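# Stand three bowed boards upright on the mat

## Task

Get each of the three curved boards standing upright on one of its ends on the mat. Each board must stand apart from the others and rest only on the mat, touching nothing else.

## Robot and tools

Robot: two arms on a table, left_arm (base near scene y = +0.463 m) and right_arm (base near y = -0.377 m). right_arm carries a right hand, left_arm a mirrored left hand. Each hand has an index, middle and ring finger plus a thumb, 16 motors in all. Cameras: cam_high (fixed, 896x504), cam_left_wrist and cam_right_wrist (672x504, fisheye).

Frames. Scene frame: origin at table-top height midway between the nominal bases, +x out over the table, +z up, left_arm on the +y side. Each arm reports its hand pose, velocities and Hand target in its own base frame, and pose offsets run along that arm's base axes, with turns made about the Hand target position. Hand point axes (right hand): +z along straight fingers toward the tips, +y out of the palm face (palm surface at y = -0.062 m), +x across the palm away from the thumb. On the left hand +x points toward the thumb. A rigid mast sticks out near the wrist on the palm side and can strike things.

The 48-number row (all values in [-1, 1]), one row covering both arms: left dx, dy, dz, rx, ry, rz; then 16 left motor goals; left current_limit; left speed; then the same 18+... layout for the right arm (6 pose, 16 motors, current_limit, speed). Pose numbers are offsets, not poses: they count from the arm's Hand target as it stood when the action or move began, in that arm's base axes. 1.0 equals 0.6 m for dx/dy/dz and 180 degrees for the rotation vector rx/ry/rz. Within one action every row counts from that same start, not from the row before; a repeated offset in a new call moves further. Sending six zeros re-requests the current Hand target. The controller clips commanded orientation to within 32 degrees of the measured one.

Motor order per hand: index_mcp, index_abd, index_pip, index_dip, middle_mcp, middle_abd, middle_pip, middle_dip, ring_mcp, ring_abd, ring_pip, ring_dip, thumb_cmc, thumb_axl, thumb_mcp, thumb_ipl. Each is an absolute goal angle scaled between the hinge's stops; toward -1 curls fingers toward the palm (and swings the thumb in front of the palm). Straight values: _mcp +0.75, _abd 0.00, _pip +0.58, _dip +0.70, thumb_cmc +0.71, thumb_axl +0.68, thumb_mcp +0.23, thumb_ipl +0.17. A 0 is a real goal; to leave a hand unchanged, echo its hand_goal, hand_current_limit and hand_speed. current_limit maps -1..+1 to 0..550 mA (minimum 11 mA); very low values may not lift a finger. speed sets motor goal rate to (speed+1)/2 of 8.5 rad/s. Starting values: current_limit +0.4, speed -0.6; last written values persist.

Tools.
- execute_actions(actions, cameras): actions is a list of actions; each action is up to 15 rows at 1/30 s each, a short table repeating its final row. Images appear only when actions is empty or cameras names them (["all"], a list of names, or []).
- move(target, speed, blend, stop_force, zero, blocking, cameras): straight-line paths for both arms to target, one row or up to 15 rows, every row offset from the same starting Hand targets. speed in m/s, 0.002 to 3.6 (default 0.25; turning up to twice that in rad/s), single value or one per target. blend in m rounds corners of a list (0 = halt at each). stop_force in N, 3 to 120, ends an arm's path when its wrist sensor feels that much push against its travel; unreliable when the hand rotates, and omit it when backing off a contact. zero (with stop_force) re-zeroes the sensor first, default true. blocking=false returns after about 0.5 s, not allowed with stop_force. Paths are capped at 10 s and do not avoid obstacles. The result adds a move: line giving the ending (done, off_target, moving, held, fault) and limits (paced = pose clipped, held = steps withheld).
- wait(seconds 0 to 10, cameras): let time pass holding commands.
- stop(cameras): brake a running move.
- zoom_image(camera, region [x0, y0, x1, y1] in pixels, at most 504 wide and tall): enlarge part of the latest image from cam_high, cam_left_wrist or cam_right_wrist.
- zero_wrist_force(arm: left_arm or right_arm).
- finished_scene(scene: 1 or 2): ends the scene irreversibly; call it only once the boards stand unaided.

Results: end_effector_position (m), end_effector_quat_wxyz, velocities (omitted when joints read within noise), Hand target (the base for your next offsets; the hand often settles a bit short of it), joint positions and torques, Wrist force, Wrist torque and a peak-force line (in the hand's own axes; contact reads as force from the surface into the arm), hand_goal, hand_measured, hand_current_ma, hand_state per motor (moving, goal, blocked, overload), motor temperatures, and warnings such as MOTOR HOT, HAND FAULT or fault stops.

Avoid: torque beyond joint limits (132 N m for the big joints, 24.6 N m for each wrist joint) or any outside force near 150 N, either of which freezes the arm for 10 s; commanding targets even slightly through firm contact; fast touches; any contact between the two arms or one hand gripping the other; routing the hand close to its own base; motors held at 495 mA or more for 5 s (they shut off); long stretched-out holds that overheat motors. Do not drop boards, release them while moving, slam anything, or let anything leave the table. Loose objects may occasionally be nudged by outside pushes.

Each tool is called by a JSON object that holds its "name" and its "arguments".

## Session

{"name": "execute_actions", "arguments": {"actions": []}}

Scene clock: 0.00 s.
left_arm: end_effector_position=(+0.9111, -0.5350, +0.2938) hand_goal=(+0.754, +0.000, +0.576, +0.696, +0.754, +0.000, +0.576, +0.696, +0.754, +0.000, +0.576, +0.696, +0.714, +0.678, +0.226, +0.168) hand_measured=(+0.754, +0.000, +0.576, +0.696, +0.754, +0.000, +0.576, +0.696, +0.754, +0.000, +0.576, +0.696, +0.714, +0.678, +0.226, +0.168) hand_current_ma=(+0, +0, +0, +0, +0, +0, +0, +0, +0, +0, +0, +0, +0, +0, +0, +0) hand_state=(goal, goal, goal, goal, goal, goal, goal, goal, goal, goal, goal, goal, goal, goal, goal, goal) hand_current_limit=0.40 hand_speed=-0.60 end_effector_quat_wxyz=(+0.531, +0.781, +0.315, +0.092) | right_arm: end_effector_position=(+0.6876, -0.3255, +0.2980) hand_goal=(+0.754, +0.000, +0.576, +0.696, +0.754, +0.000, +0.576, +0.696, +0.754, +0.000, +0.576, +0.696, +0.714, +0.678, +0.226, +0.168) hand_measured=(+0.754, +0.000, +0.576, +0.696, +0.754, +0.000, +0.576, +0.696, +0.754, +0.000, +0.576, +0.696, +0.714, +0.678, +0.226, +0.168) hand_current_ma=(+0, +0, +0, +0, +0, +0, +0, +0, +0, +0, +0, +0, +0, +0, +0, +0) hand_state=(goal, goal, goal, goal, goal, goal, goal, goal, goal, goal, goal, goal, goal, goal, goal, goal) hand_current_limit=0.40 hand_speed=-0.60 end_effector_quat_wxyz=(-0.132, +0.725, +0.625, +0.259)
Joint positions: left_arm=[2.865 -2.713 -0.7 -0.285 0.913 0.152] | right_arm=[-0.826 -1.102 1.164 -1.356 -1.043 -0.754]
Joint velocities: within noise
Joint torques (N m): no reading
Motor temperatures (°C): left_arm=[34 36 29 41 49 36] | right_arm=[39 38 36 39 42 48]
Wrist force (N): no reading
Wrist torque (N m): no reading
Wrist force, peak (N): no reading
Hand target: left_arm +0.9111, -0.5350, +0.2938; +0.531, +0.781, +0.315, +0.092 | right_arm +0.6876, -0.3255, +0.2980; -0.132, +0.725, +0.625, +0.259

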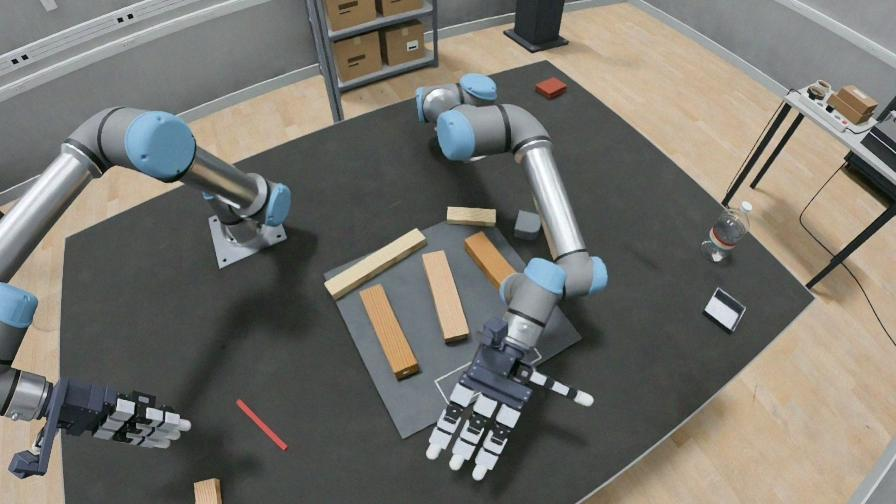

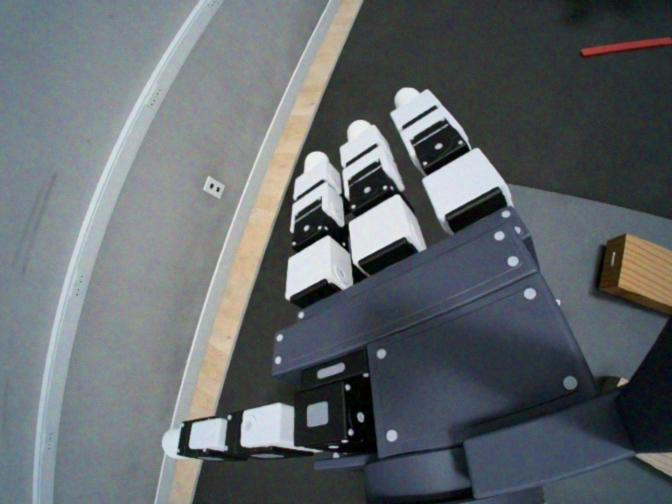

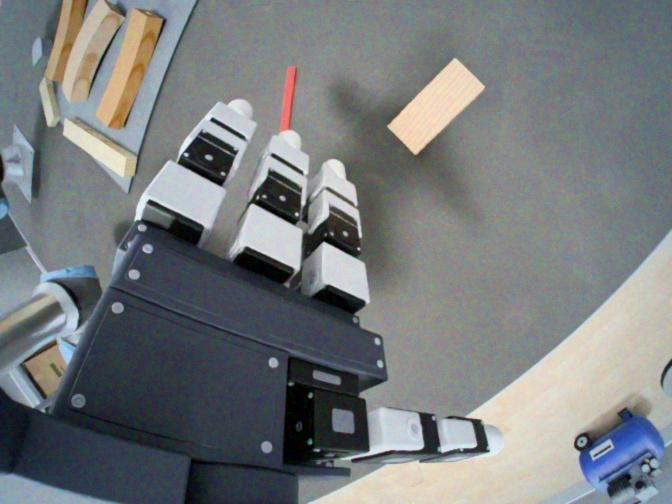

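{"name": "zoom_image", "arguments": {"camera": "cam_high", "region": [310, 190, 610, 450]}}

{"name": "zoom_image", "arguments": {"camera": "cam_right_wrist", "region": [0, 0, 220, 200]}}

{"name": "zoom_image", "arguments": {"camera": "cam_left_wrist", "region": [500, 180, 672, 504]}}

Scaled by 1.680.

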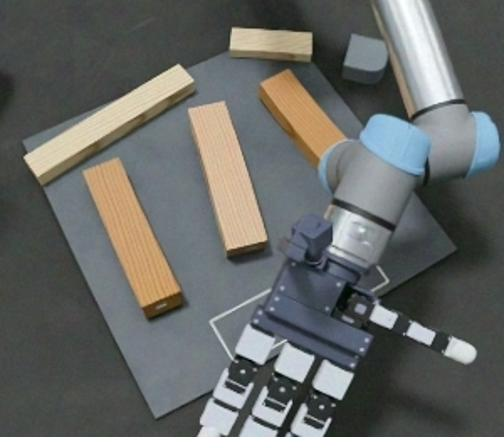

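Scaled by 2.291 from the camera's 672x504 image, which has a finer 960x720 frame.

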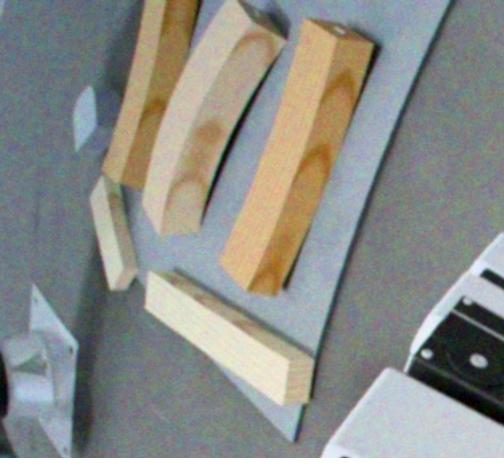

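Scaled by 1.556 from the camera's 672x504 image, which has a finer 960x720 frame.

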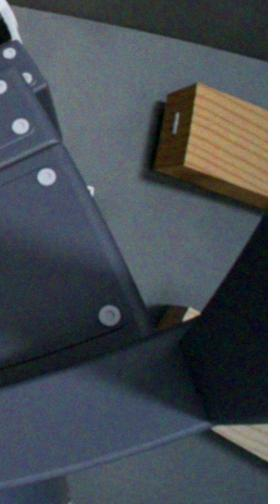

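{"name": "move", "arguments": {"target": [-0.5,0.1,0.4,0,0,0,0.754,0,0.576,0.696,0.754,0,0.576,0.696,0.754,0,0.576,0.696,0.714,0.678,0.226,0.168,0.4,-0.6,0,0,0,0,0,0,0.754,0,0.576,0.696,0.754,0,0.576,0.696,0.754,0,0.576,0.696,0.714,0.678,0.226,0.168,0.4,-0.6], "cameras": ["all"]}}

Scene clock: 29.07 s.
left_arm: end_effector_position=(+0.6112, -0.4750, +0.5337) hand_goal=(+0.754, +0.000, +0.576, +0.696, +0.754, +0.000, +0.576, +0.696, +0.754, +0.000, +0.576, +0.696, +0.714, +0.678, +0.226, +0.168) hand_measured=(+0.760, +0.000, +0.576, +0.696, +0.760, +0.000, +0.576, +0.696, +0.760, +0.000, +0.576, +0.696, +0.720, +0.678, +0.226, +0.168) hand_current_ma=(+8, +0, +1, +0, +9, +0, +1, +0, +9, +0, +1, +0, +8, -1, +0, +0) hand_state=(goal, goal, goal, goal, goal, goal, goal, goal, goal, goal, goal, goal, goal, goal, goal, goal) hand_current_limit=0.40 hand_speed=-0.60 end_effector_quat_wxyz=(+0.531, +0.781, +0.315, +0.092) | right_arm: end_effector_position=(+0.6876, -0.3255, +0.2980) hand_goal=(+0.754, +0.000, +0.576, +0.696, +0.754, +0.000, +0.576, +0.696, +0.754, +0.000, +0.576, +0.696, +0.714, +0.678, +0.226, +0.168) hand_measured=(+0.754, +0.000, +0.576, +0.696, +0.754, +0.000, +0.576, +0.696, +0.754, +0.000, +0.576, +0.696, +0.714, +0.678, +0.224, +0.168) hand_current_ma=(+0, +0, +0, +0, +0, +0, +0, +0, +0, +0, +0, +0, +0, +0, -1, +0) hand_state=(goal, goal, goal, goal, goal, goal, goal, goal, goal, goal, goal, goal, goal, goal, goal, goal) hand_current_limit=0.40 hand_speed=-0.60 end_effector_quat_wxyz=(-0.132, +0.725, +0.625, +0.259)
Joint positions: left_arm=[2.818 -1.784 -1.628 -0.267 0.953 0.121] | right_arm=[-0.826 -1.102 1.164 -1.356 -1.043 -0.754]
Joint torques (N m): left_arm=[4.59 45.82 21.61 2.52 -2.05 1.81] | right_arm=[0.05 -46.06 -21.39 -2.26 0.99 0.05]
Wrist force (N): left_arm=[0.0 -0.2 -0.2] | right_arm=[0.0 0.1 0.2]
Wrist torque (N m): left_arm=[-0.05 0.01 0.08] | right_arm=[0.00 0.00 0.01]
Wrist force, peak (N): left_arm=[-1.8 0.4 -1.9] | right_arm=[0.2 0.3 0.2]
Hand target: left_arm +0.6111, -0.4750, +0.5338; +0.531, +0.781, +0.315, +0.092 | right_arm +0.6876, -0.3255, +0.2980; -0.132, +0.725, +0.625, +0.259
Off the commanded pose: left_arm 0.000 m, 0 deg | right_arm 0.000 m, 0 deg.
move: done

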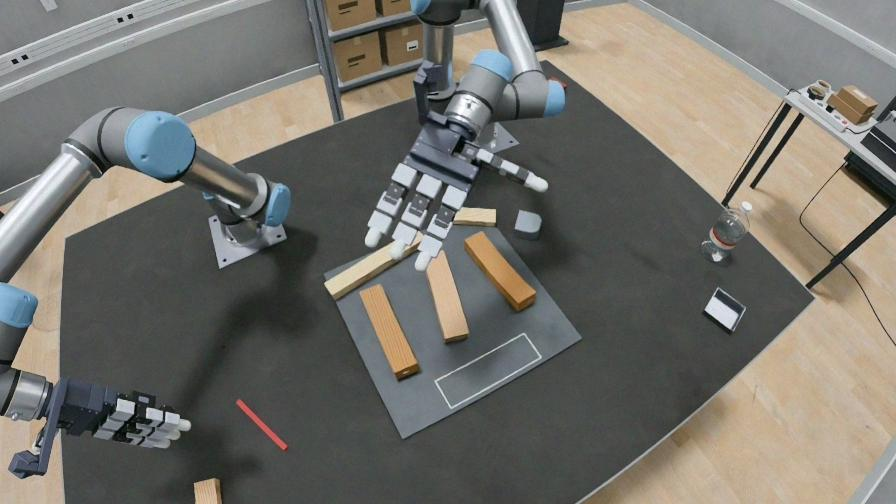

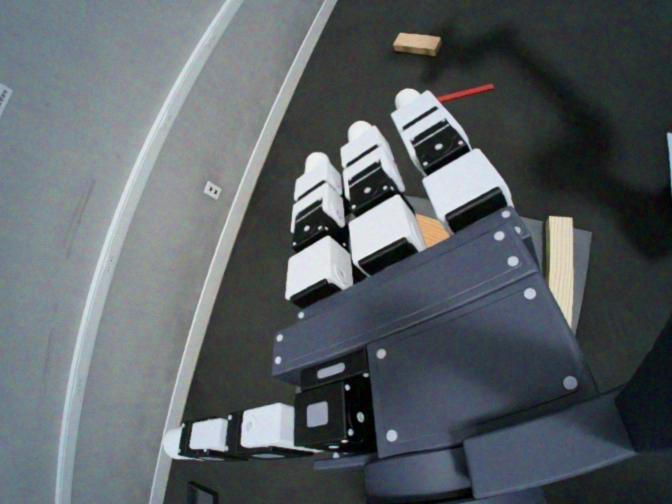

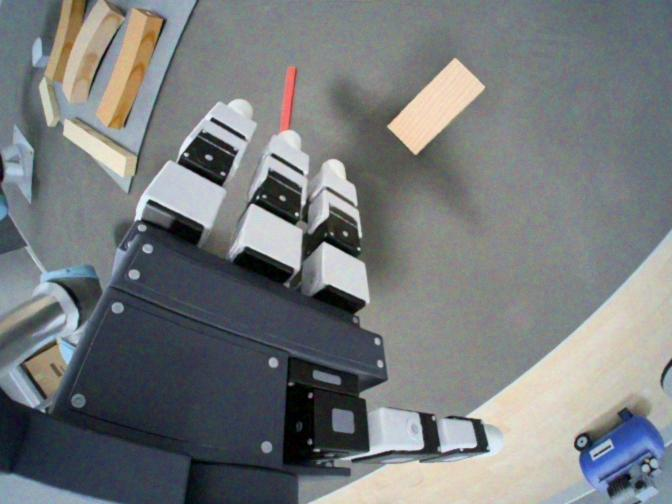

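{"name": "zoom_image", "arguments": {"camera": "cam_high", "region": [400, 60, 600, 240]}}

{"name": "zoom_image", "arguments": {"camera": "cam_high", "region": [320, 190, 600, 450]}}

{"name": "zoom_image", "arguments": {"camera": "cam_high", "region": [190, 150, 310, 280]}}

Scaled by 2.520.

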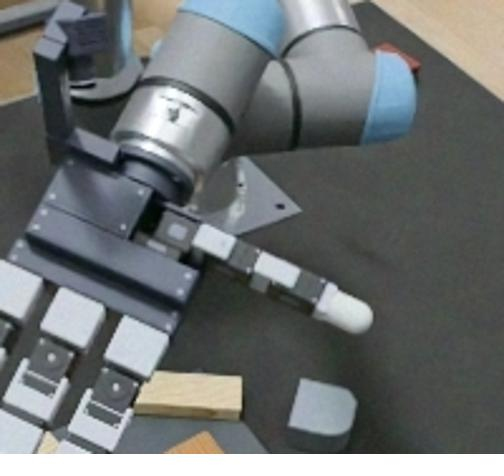

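Scaled by 1.800.

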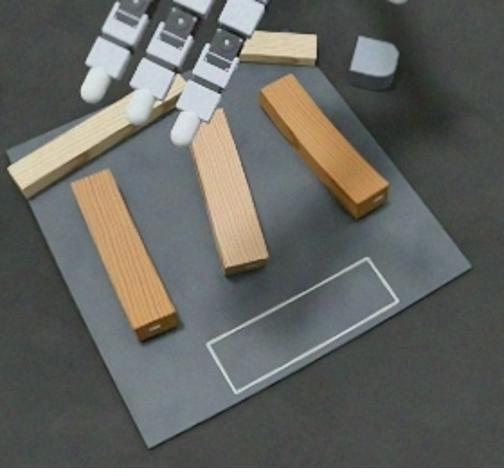

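Scaled by 3.877.

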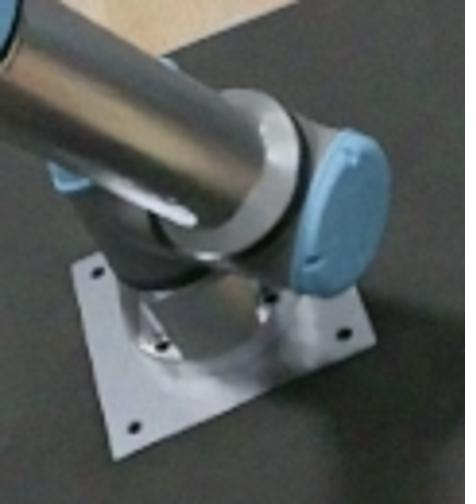

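{"name": "move", "arguments": {"target": [-0.1,0.5,0,0,0,0,0.754,0,0.576,0.696,0.754,0,0.576,0.696,0.754,0,0.576,0.696,0.714,0.678,0.226,0.168,0.4,-0.6,0,0.5,0.08,0,0,0,0.754,0,0.576,0.696,0.754,0,0.576,0.696,0.754,0,0.576,0.696,0.714,0.678,0.226,0.168,0.4,-0.6], "cameras": ["all"]}}

{"name": "zoom_image", "arguments": {"camera": "cam_right_wrist", "region": [0, 0, 330, 250]}}

{"name": "zoom_image", "arguments": {"camera": "cam_high", "region": [320, 190, 600, 450]}}

Scene clock: 84.03 s.
left_arm: end_effector_position=(+0.5512, -0.1750, +0.5337) hand_goal=(+0.754, +0.000, +0.576, +0.696, +0.754, +0.000, +0.576, +0.696, +0.754, +0.000, +0.576, +0.696, +0.714, +0.678, +0.226, +0.168) hand_measured=(+0.760, +0.000, +0.576, +0.696, +0.760, +0.000, +0.576, +0.696, +0.760, +0.000, +0.576, +0.696, +0.720, +0.678, +0.226, +0.168) hand_current_ma=(+9, +0, +1, +0, +9, +0, +1, +0, +10, +0, +1, +0, +8, -1, +0, +0) hand_state=(goal, goal, goal, goal, goal, goal, goal, goal, goal, goal, goal, goal, goal, goal, goal, goal) hand_current_limit=0.40 hand_speed=-0.60 end_effector_quat_wxyz=(+0.531, +0.781, +0.315, +0.092) | right_arm: end_effector_position=(+0.6876, -0.0255, +0.3460) hand_goal=(+0.754, +0.000, +0.576, +0.696, +0.754, +0.000, +0.576, +0.696, +0.754, +0.000, +0.576, +0.696, +0.714, +0.678, +0.226, +0.168) hand_measured=(+0.754, +0.000, +0.576, +0.696, +0.754, +0.000, +0.576, +0.696, +0.754, +0.000, +0.576, +0.696, +0.714, +0.678, +0.224, +0.168) hand_current_ma=(+0, +0, +0, +0, +0, +0, +0, +0, +0, +0, +0, +0, +0, +0, -1, +0) hand_state=(goal, goal, goal, goal, goal, goal, goal, goal, goal, goal, goal, goal, goal, goal, goal, goal) hand_current_limit=0.40 hand_speed=-0.60 end_effector_quat_wxyz=(-0.132, +0.724, +0.625, +0.259)
Joint positions: left_arm=[3.513 -1.296 -1.973 -1.063 0.467 0.939] | right_arm=[-0.43 -1.42 1.528 -1.65 -0.981 -0.291]
Joint torques (N m): left_arm=[4.32 22.37 15.92 1.16 -3.22 1.57] | right_arm=[7.79 -24.66 -27.47 -3.09 -0.39 2.28]
Wrist force (N): left_arm=[0.5 -0.2 -0.2] | right_arm=[0.1 0.1 0.1]
Wrist torque (N m): left_arm=[0.02 -0.04 0.11] | right_arm=[0.00 -0.02 0.10]
Wrist force, peak (N): left_arm=[1.0 -0.8 -2.1] | right_arm=[2.0 -0.5 0.9]
Hand target: left_arm +0.5511, -0.1750, +0.5338; +0.531, +0.781, +0.315, +0.092 | right_arm +0.6876, -0.0255, +0.3460; -0.132, +0.725, +0.625, +0.259
Off the commanded pose: left_arm 0.000 m, 0 deg | right_arm 0.000 m, 0 deg.
move: done

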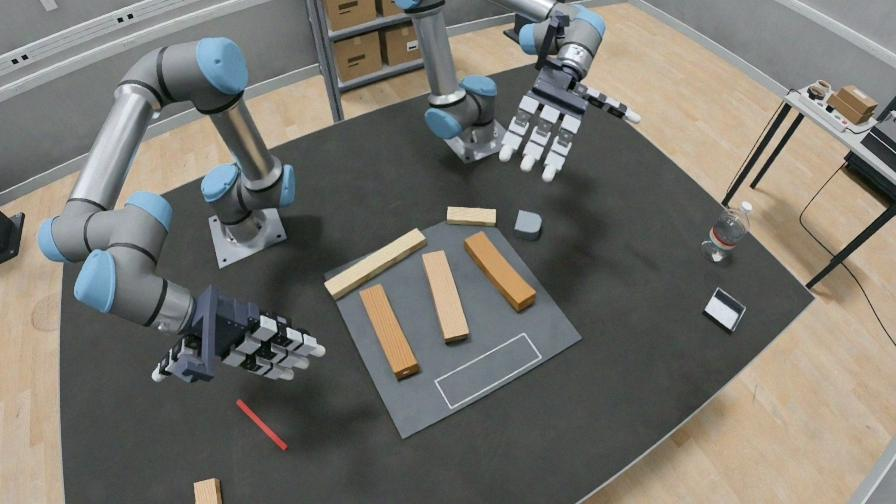

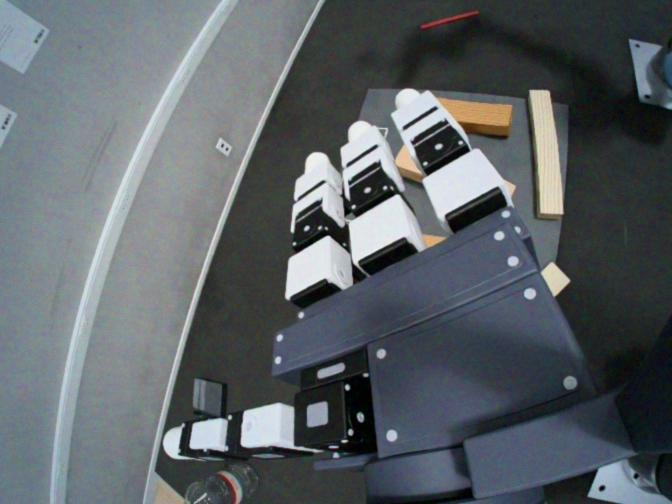

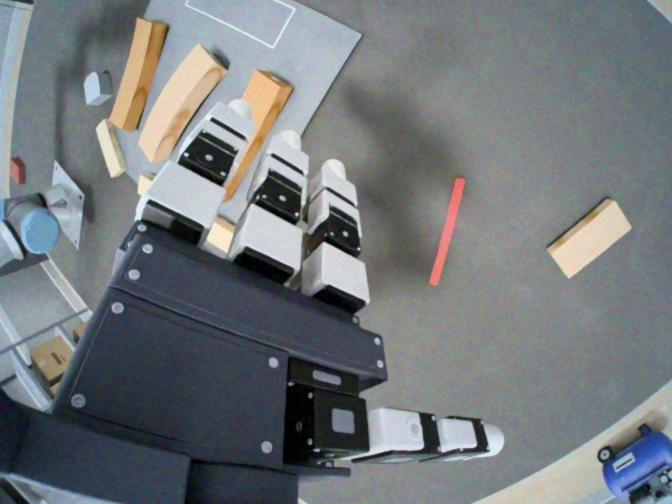

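Scaled by 1.527 from the camera's 672x504 image, which has a finer 960x720 frame.

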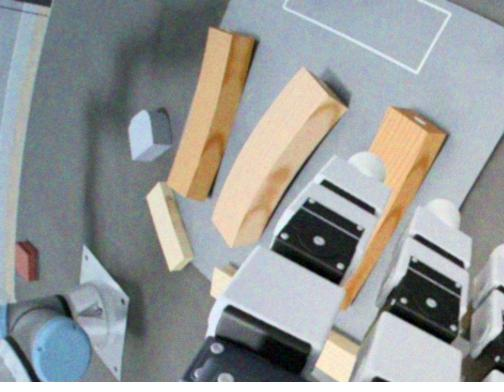

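Scaled by 1.800.

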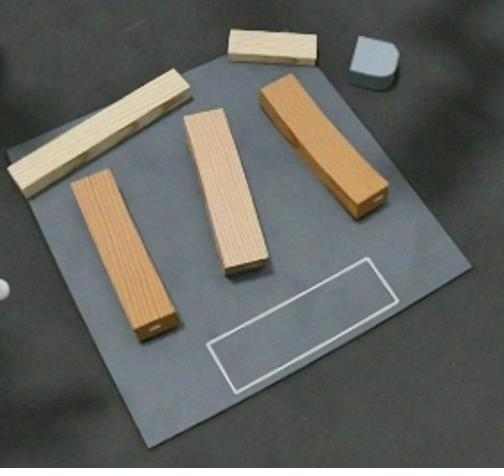

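{"name": "move", "arguments": {"target": [0,0,0,0,0,0,0.754,0,0.576,0.696,0.754,0,0.576,0.696,0.754,0,0.576,0.696,0.714,0.678,0.226,0.168,0.4,-0.6,0.1,0.3,-0.1,0,0.1,0,-0.34,0,-0.73,0.1,-0.34,0,-0.73,0.1,-0.34,0,-0.73,0.1,0.714,0.678,0.226,0.168,0.4,-0.2], "cameras": ["all"]}}

{"name": "zoom_image", "arguments": {"camera": "cam_right_wrist", "region": [0, 0, 400, 250]}}

Scene clock: 129.07 s.
left_arm: end_effector_position=(+0.5511, -0.1750, +0.5338) hand_goal=(+0.754, +0.000, +0.576, +0.696, +0.754, +0.000, +0.576, +0.696, +0.754, +0.000, +0.576, +0.696, +0.714, +0.678, +0.226, +0.168) hand_measured=(+0.760, +0.000, +0.576, +0.696, +0.760, +0.000, +0.576, +0.696, +0.760, +0.000, +0.576, +0.696, +0.720, +0.678, +0.226, +0.168) hand_current_ma=(+9, +0, +1, +0, +9, +0, +1, +0, +10, +0, +1, +0, +8, -1, +0, +0) hand_state=(goal, goal, goal, goal, goal, goal, goal, goal, goal, goal, goal, goal, goal, goal, goal, goal) hand_current_limit=0.40 hand_speed=-0.60 end_effector_quat_wxyz=(+0.531, +0.781, +0.315, +0.092) | right_arm: end_effector_position=(+0.7476, +0.1544, +0.2860) hand_goal=(-0.340, +0.000, -0.730, +0.100, -0.340, +0.000, -0.730, +0.100, -0.340, +0.000, -0.730, +0.100, +0.714, +0.678, +0.226, +0.168) hand_measured=(-0.326, +0.000, -0.726, +0.102, -0.324, +0.000, -0.726, +0.104, -0.326, +0.000, -0.726, +0.102, +0.714, +0.678, +0.224, +0.168) hand_current_ma=(+20, +0, +3, +2, +22, +0, +3, +2, +19, +0, +3, +2, +0, +0, -1, +0) hand_state=(goal, goal, goal, goal, goal, goal, goal, goal, goal, goal, goal, goal, goal, goal, goal, goal) hand_current_limit=0.40 hand_speed=-0.20 end_effector_quat_wxyz=(-0.228, +0.756, +0.597, +0.143)
Joint positions: left_arm=[3.513 -1.296 -1.973 -1.064 0.467 0.939] | right_arm=[-0.092 -1.122 1.186 -1.514 -1.038 0.11]
Joint torques (N m): left_arm=[4.05 21.97 14.67 1.16 -3.2 1.69] | right_arm=[8.25 -36.04 -28.89 -3.07 0.94 1.81]
Wrist force (N): left_arm=[0.1 -0.1 0.2] | right_arm=[0.0 0.0 0.2]
Wrist torque (N m): left_arm=[0.00 0.01 0.06] | right_arm=[0.11 0.08 0.20]
Wrist force, peak (N): left_arm=[0.2 -0.4 -0.7] | right_arm=[1.6 0.4 1.9]
Hand target: left_arm +0.5511, -0.1750, +0.5338; +0.531, +0.781, +0.315, +0.092 | right_arm +0.7476, +0.1545, +0.2860; -0.228, +0.756, +0.596, +0.143
Off the commanded pose: left_arm 0.000 m, 0 deg | right_arm 0.000 m, 0 deg.
move: done

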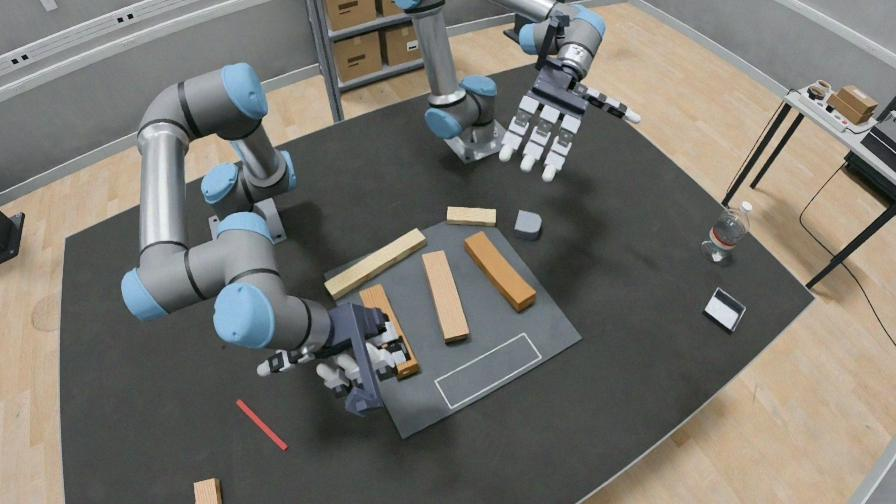

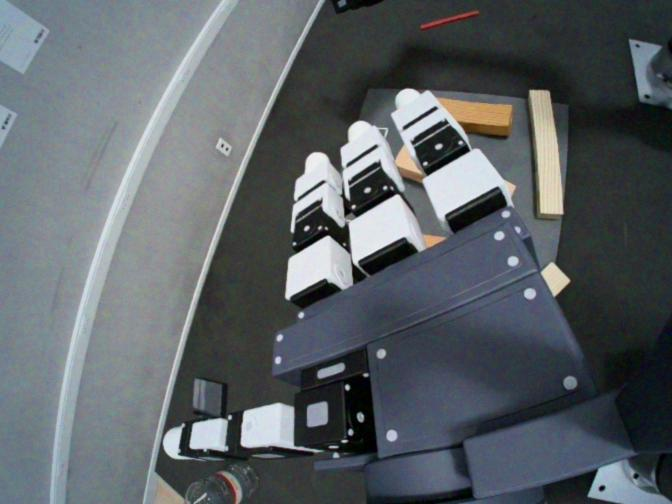

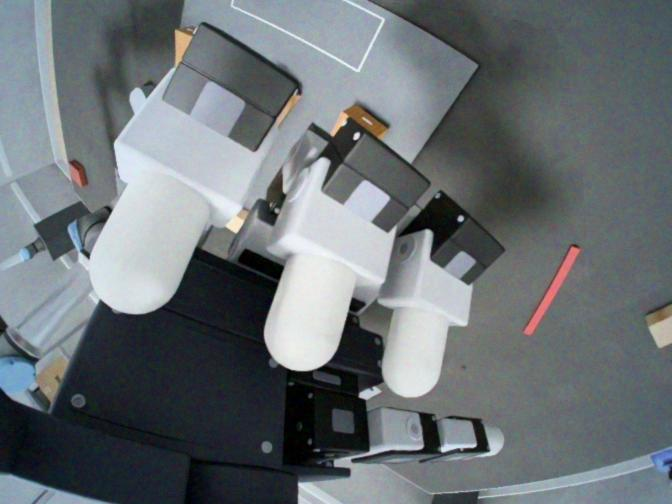

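Scaled by 1.260 from the camera's 672x504 image, which has a finer 960x720 frame.

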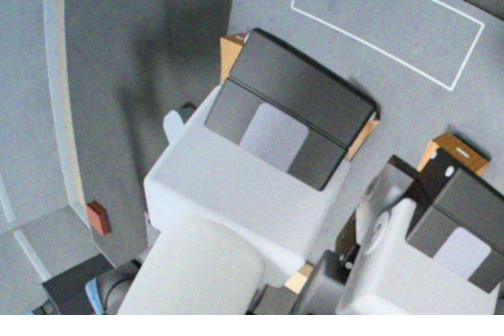

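{"name": "move", "arguments": {"target": [0.69,-0.19,-0.5,0,0,0,0.754,0,0.576,0.696,0.754,0,0.576,0.696,0.754,0,0.576,0.696,0.714,0.678,0.226,0.168,0.4,-0.6,-0.1,-0.6,0.1,0,0,0,0.754,0,0.576,0.696,0.754,0,0.576,0.696,0.754,0,0.576,0.696,0.714,0.678,0.226,0.168,0.4,-0.2], "cameras": ["all"]}}

{"name": "zoom_image", "arguments": {"camera": "cam_left_wrist", "region": [400, 0, 672, 400]}}

Scene clock: 138.13 s.
left_arm: end_effector_position=(+0.9651, -0.2891, +0.2339) hand_goal=(+0.754, +0.000, +0.576, +0.696, +0.754, +0.000, +0.576, +0.696, +0.754, +0.000, +0.576, +0.696, +0.714, +0.678, +0.226, +0.168) hand_measured=(+0.760, +0.000, +0.576, +0.696, +0.760, +0.000, +0.576, +0.696, +0.760, +0.000, +0.576, +0.696, +0.720, +0.678, +0.226, +0.168) hand_current_ma=(+9, +0, +1, +0, +9, +0, +1, +0, +10, +0, +1, +0, +8, -1, +0, +0) hand_state=(goal, goal, goal, goal, goal, goal, goal, goal, goal, goal, goal, goal, goal, goal, goal, goal) hand_current_limit=0.40 hand_speed=-0.60 end_effector_quat_wxyz=(+0.532, +0.781, +0.315, +0.092) | right_arm: end_effector_position=(+0.6877, -0.2054, +0.3459) hand_goal=(+0.754, +0.000, +0.576, +0.696, +0.754, +0.000, +0.576, +0.696, +0.754, +0.000, +0.576, +0.696, +0.714, +0.678, +0.226, +0.168) hand_measured=(+0.750, +0.000, +0.572, +0.694, +0.748, +0.000, +0.572, +0.694, +0.750, +0.000, +0.572, +0.694, +0.714, +0.678, +0.224, +0.168) hand_current_ma=(-4, +0, -4, -2, -4, +0, -3, -2, -4, +0, -3, -2, +0, +0, -1, +0) hand_state=(goal, goal, goal, goal, goal, goal, goal, goal, goal, goal, goal, goal, goal, goal, goal, goal) hand_current_limit=0.40 hand_speed=-0.20 end_effector_quat_wxyz=(-0.229, +0.756, +0.596, +0.143)
Joint positions: left_arm=[3.177 -2.67 -0.921 -0.297 0.663 0.418] | right_arm=[-0.629 -1.091 0.921 -1.013 -1.177 -0.472]
Joint torques (N m): left_arm=[5.49 58.34 26.29 3.36 -1.86 1.53] | right_arm=[-5.55 -55.49 -26.2 -1.88 2.13 1.21]
Wrist force (N): left_arm=[-0.1 -0.2 -0.2] | right_arm=[0.0 0.0 0.4]
Wrist torque (N m): left_arm=[0.02 0.05 0.05] | right_arm=[-0.06 0.00 0.00]
Wrist force, peak (N): left_arm=[-1.2 0.6 -2.1] | right_arm=[1.4 0.0 1.0]
Hand target: left_arm +0.9651, -0.2890, +0.2338; +0.531, +0.781, +0.315, +0.092 | right_arm +0.6876, -0.2055, +0.3460; -0.228, +0.756, +0.596, +0.143
Off the commanded pose: left_arm 0.000 m, 0 deg | right_arm 0.000 m, 0 deg.
move: done

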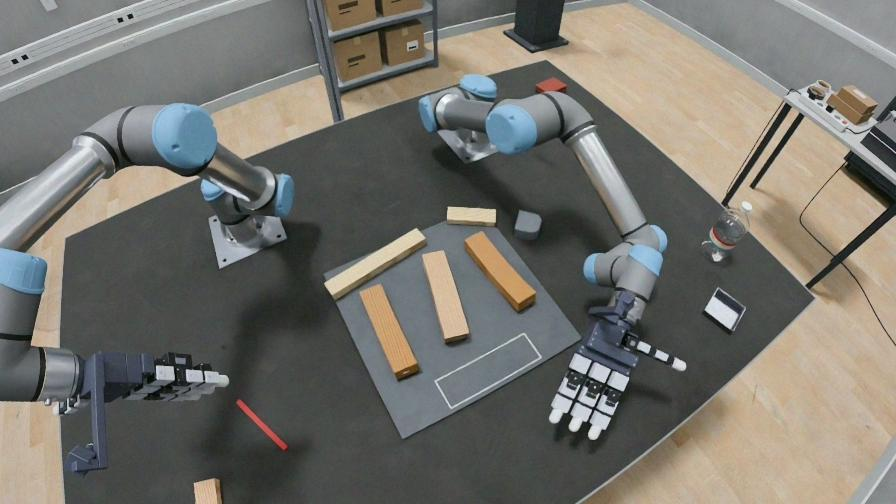

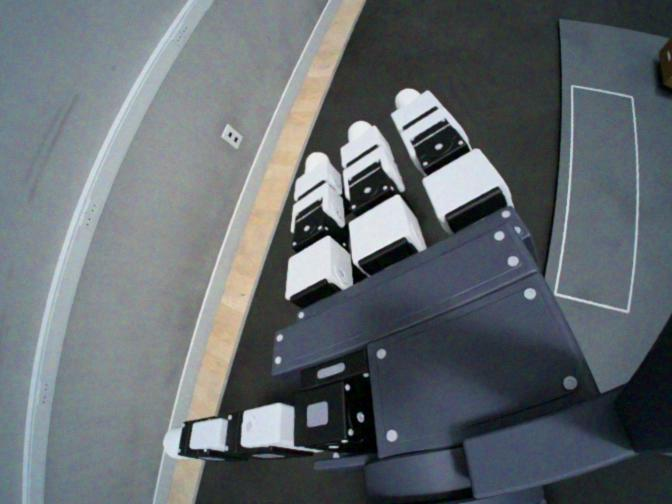

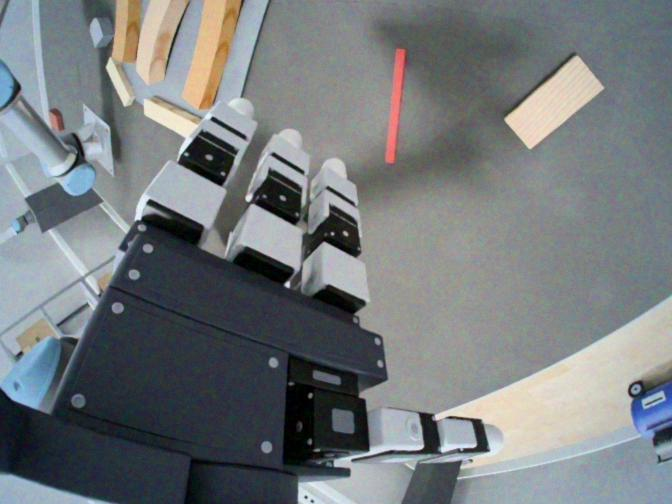

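Scaled by 1.260 from the camera's 672x504 image, which has a finer 960x720 frame.

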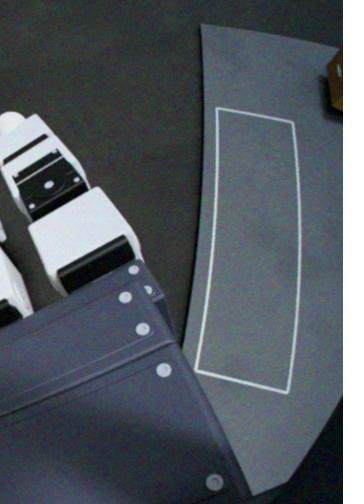

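{"name": "move", "arguments": {"target": [-0.1,0.0,0,0,0.222,0,0.754,0,0.576,0.696,0.754,0,0.576,0.696,0.754,0,0.576,0.696,0.714,0.678,0.226,0.168,0.4,-0.6,0,0,0,0,0,0,0.754,0,0.576,0.696,0.754,0,0.576,0.696,0.754,0,0.576,0.696,0.714,0.678,0.226,0.168,0.4,-0.2], "cameras": ["all"]}}

{"name": "zoom_image", "arguments": {"camera": "cam_left_wrist", "region": [400, 0, 672, 400]}}

{"name": "zoom_image", "arguments": {"camera": "cam_right_wrist", "region": [80, 0, 300, 130]}}

Scene clock: 142.80 s.
left_arm: end_effector_position=(+0.9052, -0.2890, +0.2338) hand_goal=(+0.754, +0.000, +0.576, +0.696, +0.754, +0.000, +0.576, +0.696, +0.754, +0.000, +0.576, +0.696, +0.714, +0.678, +0.226, +0.168) hand_measured=(+0.760, +0.000, +0.576, +0.696, +0.760, +0.000, +0.576, +0.696, +0.760, +0.000, +0.576, +0.696, +0.720, +0.678, +0.226, +0.168) hand_current_ma=(+9, +0, +1, +0, +9, +0, +1, +0, +10, +0, +1, +0, +8, -1, +0, +0) hand_state=(goal, goal, goal, goal, goal, goal, goal, goal, goal, goal, goal, goal, goal, goal, goal, goal) hand_current_limit=0.40 hand_speed=-0.60 end_effector_quat_wxyz=(+0.392, +0.765, +0.478, -0.180) | right_arm: end_effector_position=(+0.6876, -0.2055, +0.3460) hand_goal=(+0.754, +0.000, +0.576, +0.696, +0.754, +0.000, +0.576, +0.696, +0.754, +0.000, +0.576, +0.696, +0.714, +0.678, +0.226, +0.168) hand_measured=(+0.750, +0.000, +0.572, +0.694, +0.748, +0.000, +0.572, +0.694, +0.750, +0.000, +0.572, +0.694, +0.714, +0.678, +0.224, +0.168) hand_current_ma=(-4, +0, -4, -2, -4, +0, -3, -2, -4, +0, -3, -2, +0, +0, -1, +0) hand_state=(goal, goal, goal, goal, goal, goal, goal, goal, goal, goal, goal, goal, goal, goal, goal, goal) hand_current_limit=0.40 hand_speed=-0.20 end_effector_quat_wxyz=(-0.228, +0.756, +0.596, +0.143)
Joint positions: left_arm=[3.177 -2.407 -0.998 -1.193 0.685 0.436] | right_arm=[-0.629 -1.091 0.921 -1.013 -1.177 -0.472]
Joint torques (N m): left_arm=[4.8 56.63 15.98 1.25 -2.24 -1.57] | right_arm=[-6.69 -55.23 -26.6 -0.17 2.13 -2.26]
Wrist force (N): left_arm=[1.9 1.9 0.5] | right_arm=[0.0 0.1 0.1]
Wrist torque (N m): left_arm=[0.09 -0.15 0.14] | right_arm=[-0.03 -0.01 0.01]
Wrist force, peak (N): left_arm=[2.0 1.9 0.7] | right_arm=[-0.1 0.0 0.6]
Hand target: left_arm +0.9051, -0.2890, +0.2338; +0.392, +0.765, +0.478, -0.180 | right_arm +0.6876, -0.2055, +0.3460; -0.228, +0.756, +0.596, +0.143
Off the commanded pose: left_arm 0.000 m, 0 deg | right_arm 0.000 m, 0 deg.
move: done

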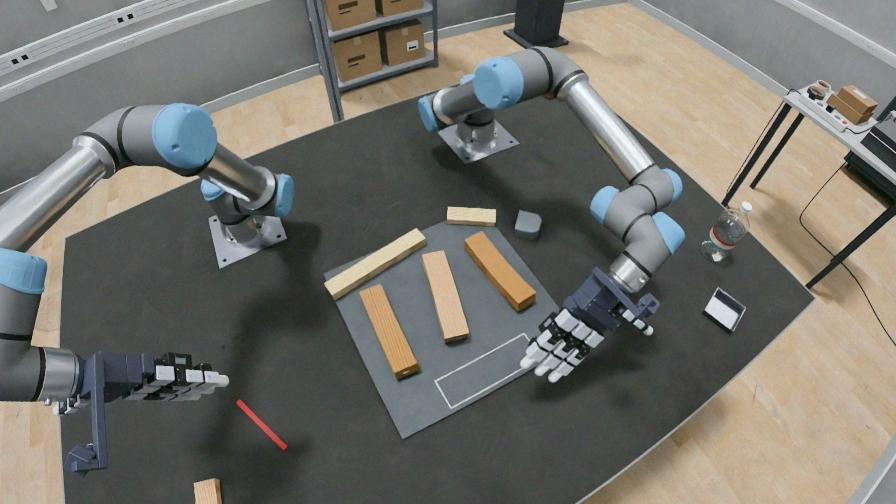

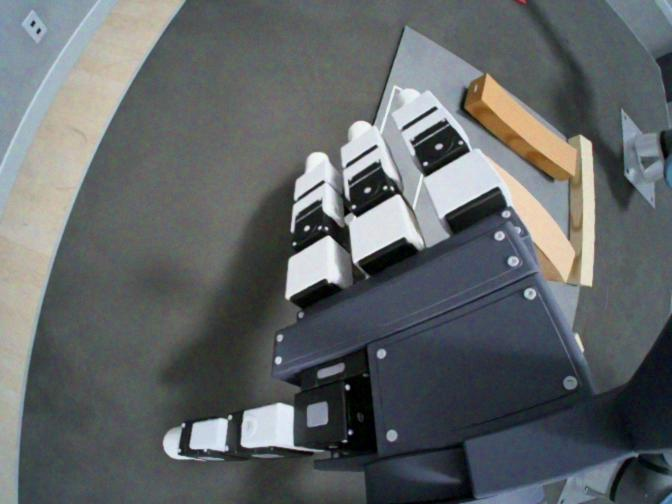

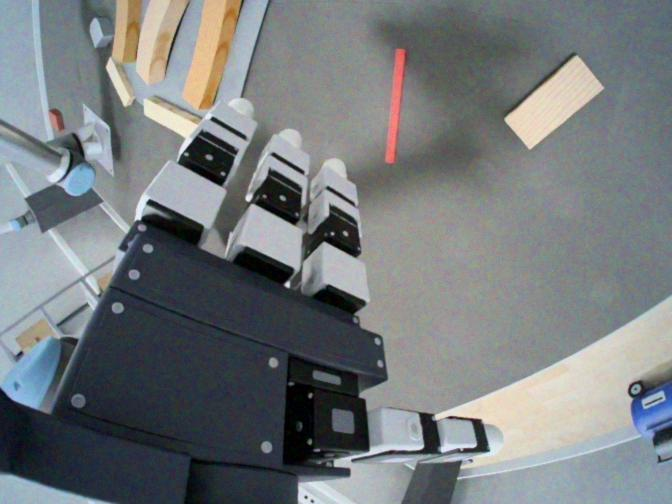

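Scaled by 1.260 from the camera's 672x504 image, which has a finer 960x720 frame.

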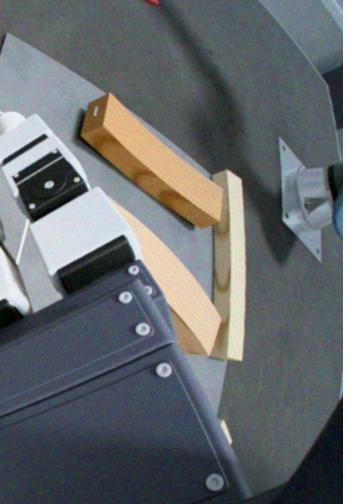

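Scaled by 2.291 from the camera's 672x504 image, which has a finer 960x720 frame.

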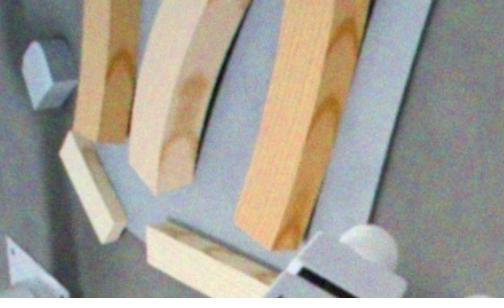

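{"name": "move", "arguments": {"target": [-0.15,-0.1,-0.05,0,0.0,0,0.754,0,0.576,0.696,0.754,0,0.576,0.696,0.754,0,0.576,0.696,0.714,0.678,0.226,0.168,0.4,-0.6,0,0,0,0,0,0,0.754,0,0.576,0.696,0.754,0,0.576,0.696,0.754,0,0.576,0.696,0.714,0.678,0.226,0.168,0.4,-0.2], "cameras": ["cam_left_wrist"]}}

{"name": "zoom_image", "arguments": {"camera": "cam_left_wrist", "region": [430, 0, 672, 200]}}

Scene clock: 149.37 s.
left_arm: end_effector_position=(+0.8152, -0.3489, +0.2038) hand_goal=(+0.754, +0.000, +0.576, +0.696, +0.754, +0.000, +0.576, +0.696, +0.754, +0.000, +0.576, +0.696, +0.714, +0.678, +0.226, +0.168) hand_measured=(+0.760, +0.000, +0.576, +0.696, +0.760, +0.000, +0.576, +0.696, +0.760, +0.000, +0.576, +0.696, +0.720, +0.678, +0.226, +0.168) hand_current_ma=(+9, +0, +1, +0, +9, +0, +1, +0, +10, +0, +1, +0, +8, -1, -1, +0) hand_state=(goal, goal, goal, goal, goal, goal, goal, goal, goal, goal, goal, goal, goal, goal, goal, goal) hand_current_limit=0.40 hand_speed=-0.60 end_effector_quat_wxyz=(+0.392, +0.765, +0.478, -0.180) | right_arm: end_effector_position=(+0.6876, -0.2055, +0.3460) hand_goal=(+0.754, +0.000, +0.576, +0.696, +0.754, +0.000, +0.576, +0.696, +0.754, +0.000, +0.576, +0.696, +0.714, +0.678, +0.226, +0.168) hand_measured=(+0.750, +0.000, +0.572, +0.694, +0.748, +0.000, +0.572, +0.694, +0.750, +0.000, +0.572, +0.694, +0.714, +0.678, +0.224, +0.168) hand_current_ma=(-4, +0, -4, -2, -4, +0, -3, -2, -4, +0, -3, -2, +0, +0, -1, +0) hand_state=(goal, goal, goal, goal, goal, goal, goal, goal, goal, goal, goal, goal, goal, goal, goal, goal) hand_current_limit=0.40 hand_speed=-0.20 end_effector_quat_wxyz=(-0.228, +0.756, +0.596, +0.143)
Joint positions: left_arm=[3.097 -2.261 -1.371 -0.871 0.698 0.311] | right_arm=[-0.629 -1.091 0.921 -1.013 -1.177 -0.472]
Joint torques (N m): left_arm=[-4.7 54.32 11.44 4.43 -2.93 0.73] | right_arm=[-6.83 -54.22 -27.41 -0.07 2.15 -2.38]
Wrist force (N): left_arm=[1.6 1.3 1.0] | right_arm=[0.0 0.0 0.4]
Wrist torque (N m): left_arm=[0.00 -0.06 0.14] | right_arm=[-0.07 -0.01 0.01]
Wrist force, peak (N): left_arm=[3.0 2.9 -0.3] | right_arm=[-0.1 0.1 0.6]
Hand target: left_arm +0.8151, -0.3490, +0.2038; +0.392, +0.765, +0.478, -0.180 | right_arm +0.6876, -0.2055, +0.3460; -0.228, +0.756, +0.596, +0.143
Off the commanded pose: left_arm 0.000 m, 0 deg | right_arm 0.000 m, 0 deg.
move: done
Images, in order (width x height): cam_left_wrist 672x504.

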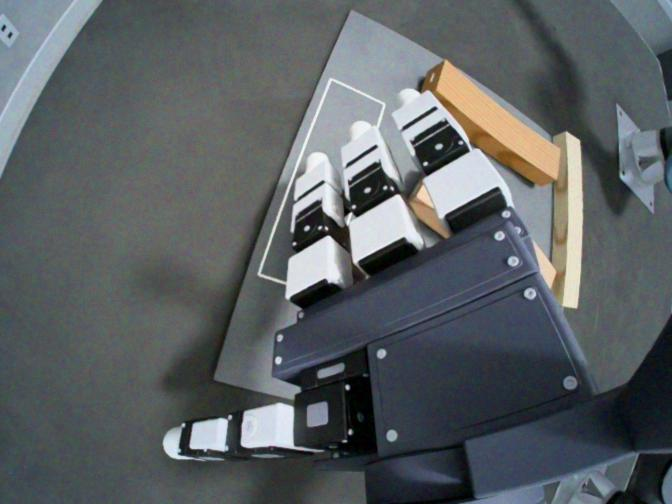

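Scaled by 2.083 from the camera's 672x504 image, which has a finer 960x720 frame.

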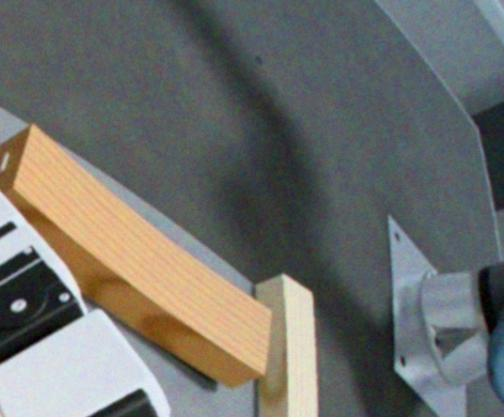

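{"name": "move", "arguments": {"target": [[0.05,0.3,0.3,0,0,0,0.754,0,0.576,0.696,0.754,0,0.576,0.696,0.754,0,0.576,0.696,0.714,0.678,0.226,0.168,0.4,-0.6,-0.2467,0.6,-0.05,0.1819,0.3151,-0.3006,0.616,0,-0.299,0.696,0.616,0,-0.299,0.696,0.616,0,-0.299,0.696,-0.786,0.678,0.226,0.168,0.4,-0.2],[0.05,0.3,0.3,0,0,0,0.754,0,0.576,0.696,0.754,0,0.576,0.696,0.754,0,0.576,0.696,0.714,0.678,0.226,0.168,0.4,-0.6,-0.2467,0.815,-0.31,0.1819,0.3151,-0.3006,0.616,0,-0.299,0.696,0.616,0,-0.299,0.696,0.616,0,-0.299,0.696,-0.786,0.678,0.226,0.168,0.4,-0.2]], "speed": 0.5, "blend": 0.05, "cameras": ["all"]}}

Scene clock: 214.03 s.
left_arm: end_effector_position=(+0.8451, -0.1690, +0.3838) hand_goal=(+0.754, +0.000, +0.576, +0.696, +0.754, +0.000, +0.576, +0.696, +0.754, +0.000, +0.576, +0.696, +0.714, +0.678, +0.226, +0.168) hand_measured=(+0.760, +0.000, +0.576, +0.696, +0.760, +0.000, +0.576, +0.696, +0.760, +0.000, +0.576, +0.696, +0.720, +0.678, +0.226, +0.168) hand_current_ma=(+9, +0, +1, +0, +9, +0, +1, +0, +10, +0, +1, +0, +8, -1, -1, +0) hand_state=(goal, goal, goal, goal, goal, goal, goal, goal, goal, goal, goal, goal, goal, goal, goal, goal) hand_current_limit=0.40 hand_speed=-0.60 end_effector_quat_wxyz=(+0.392, +0.765, +0.478, -0.180) | right_arm: end_effector_position=(+0.5396, +0.2835, +0.1600) hand_goal=(+0.616, +0.000, -0.298, +0.696, +0.616, +0.000, -0.298, +0.696, +0.616, +0.000, -0.298, +0.696, -0.786, +0.678, +0.226, +0.168) hand_measured=(+0.610, +0.000, -0.296, +0.694, +0.610, +0.000, -0.296, +0.694, +0.610, +0.000, -0.296, +0.694, -0.780, +0.678, +0.224, +0.168) hand_current_ma=(-5, +0, +2, -1, -5, +0, +2, -2, -5, +0, +2, -1, +5, +0, -1, +0) hand_state=(goal, goal, goal, goal, goal, goal, goal, goal, goal, goal, goal, goal, goal, goal, goal, goal) hand_current_limit=0.40 hand_speed=-0.20 end_effector_quat_wxyz=(-0.573, +0.819, -0.025, +0.018)
Joint positions: left_arm=[3.343 -2.153 -0.993 -1.657 0.683 0.7] | right_arm=[-0.068 -1.243 1.917 -2.227 -0.35 1.552]
Joint torques (N m): left_arm=[-7.09 62.55 27.74 0.91 -2.76 -0.7] | right_arm=[4.09 -26.48 -22.51 -4.92 2.7 2.09]
Wrist force (N): left_arm=[1.9 1.4 0.6] | right_arm=[-0.4 0.0 1.0]
Wrist torque (N m): left_arm=[0.05 -0.08 0.20] | right_arm=[-0.08 0.06 0.38]
Wrist force, peak (N): left_arm=[1.6 1.8 1.3] | right_arm=[-0.2 1.9 3.3]
Hand target: left_arm +0.8451, -0.1690, +0.3838; +0.392, +0.765, +0.478, -0.180 | right_arm +0.5396, +0.2835, +0.1600; -0.573, +0.819, -0.025, +0.018
Off the commanded pose: left_arm 0.000 m, 0 deg | right_arm 0.000 m, 0 deg.
move: done

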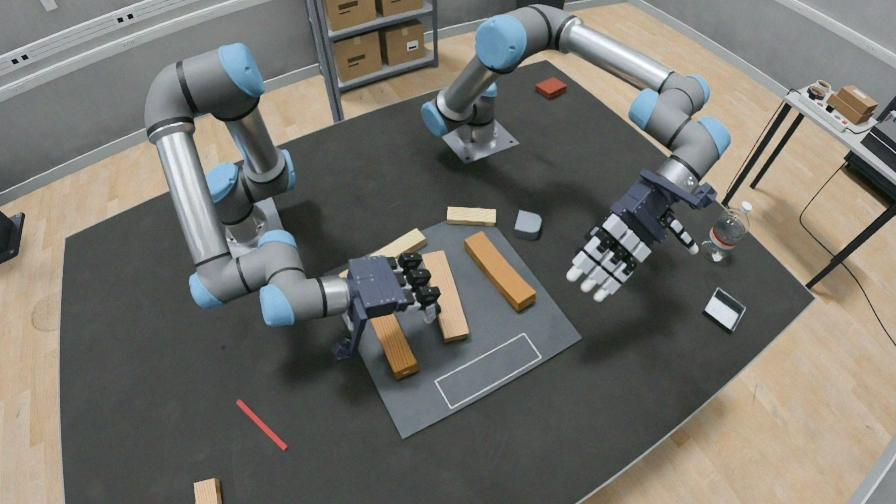

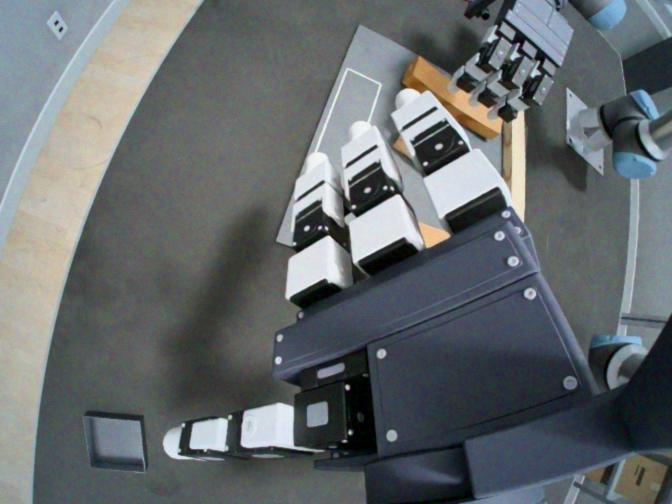

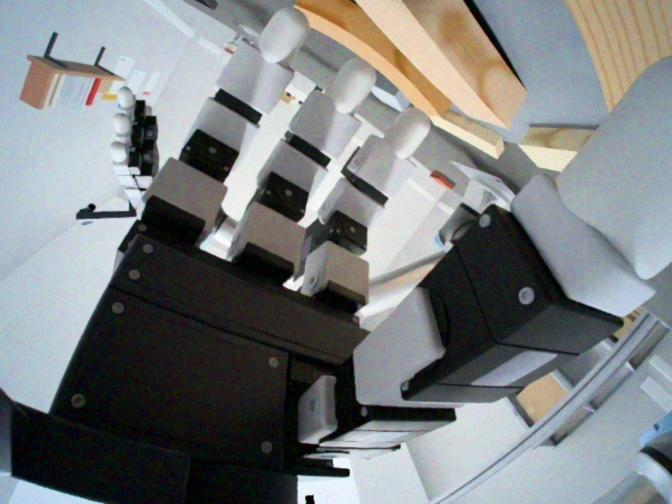

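{"name": "zoom_image", "arguments": {"camera": "cam_right_wrist", "region": [270, 0, 672, 200]}}

{"name": "zoom_image", "arguments": {"camera": "cam_left_wrist", "region": [340, 0, 600, 200]}}

Scaled by 1.254 from the camera's 672x504 image, which has a finer 960x720 frame.

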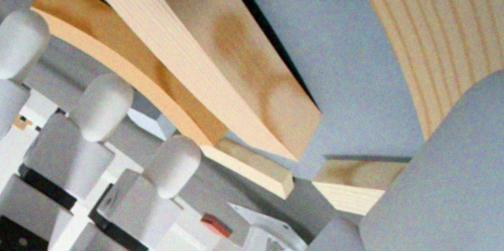

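Scaled by 1.938 from the camera's 672x504 image, which has a finer 960x720 frame.

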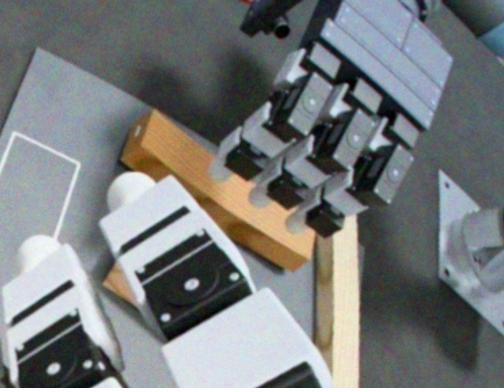

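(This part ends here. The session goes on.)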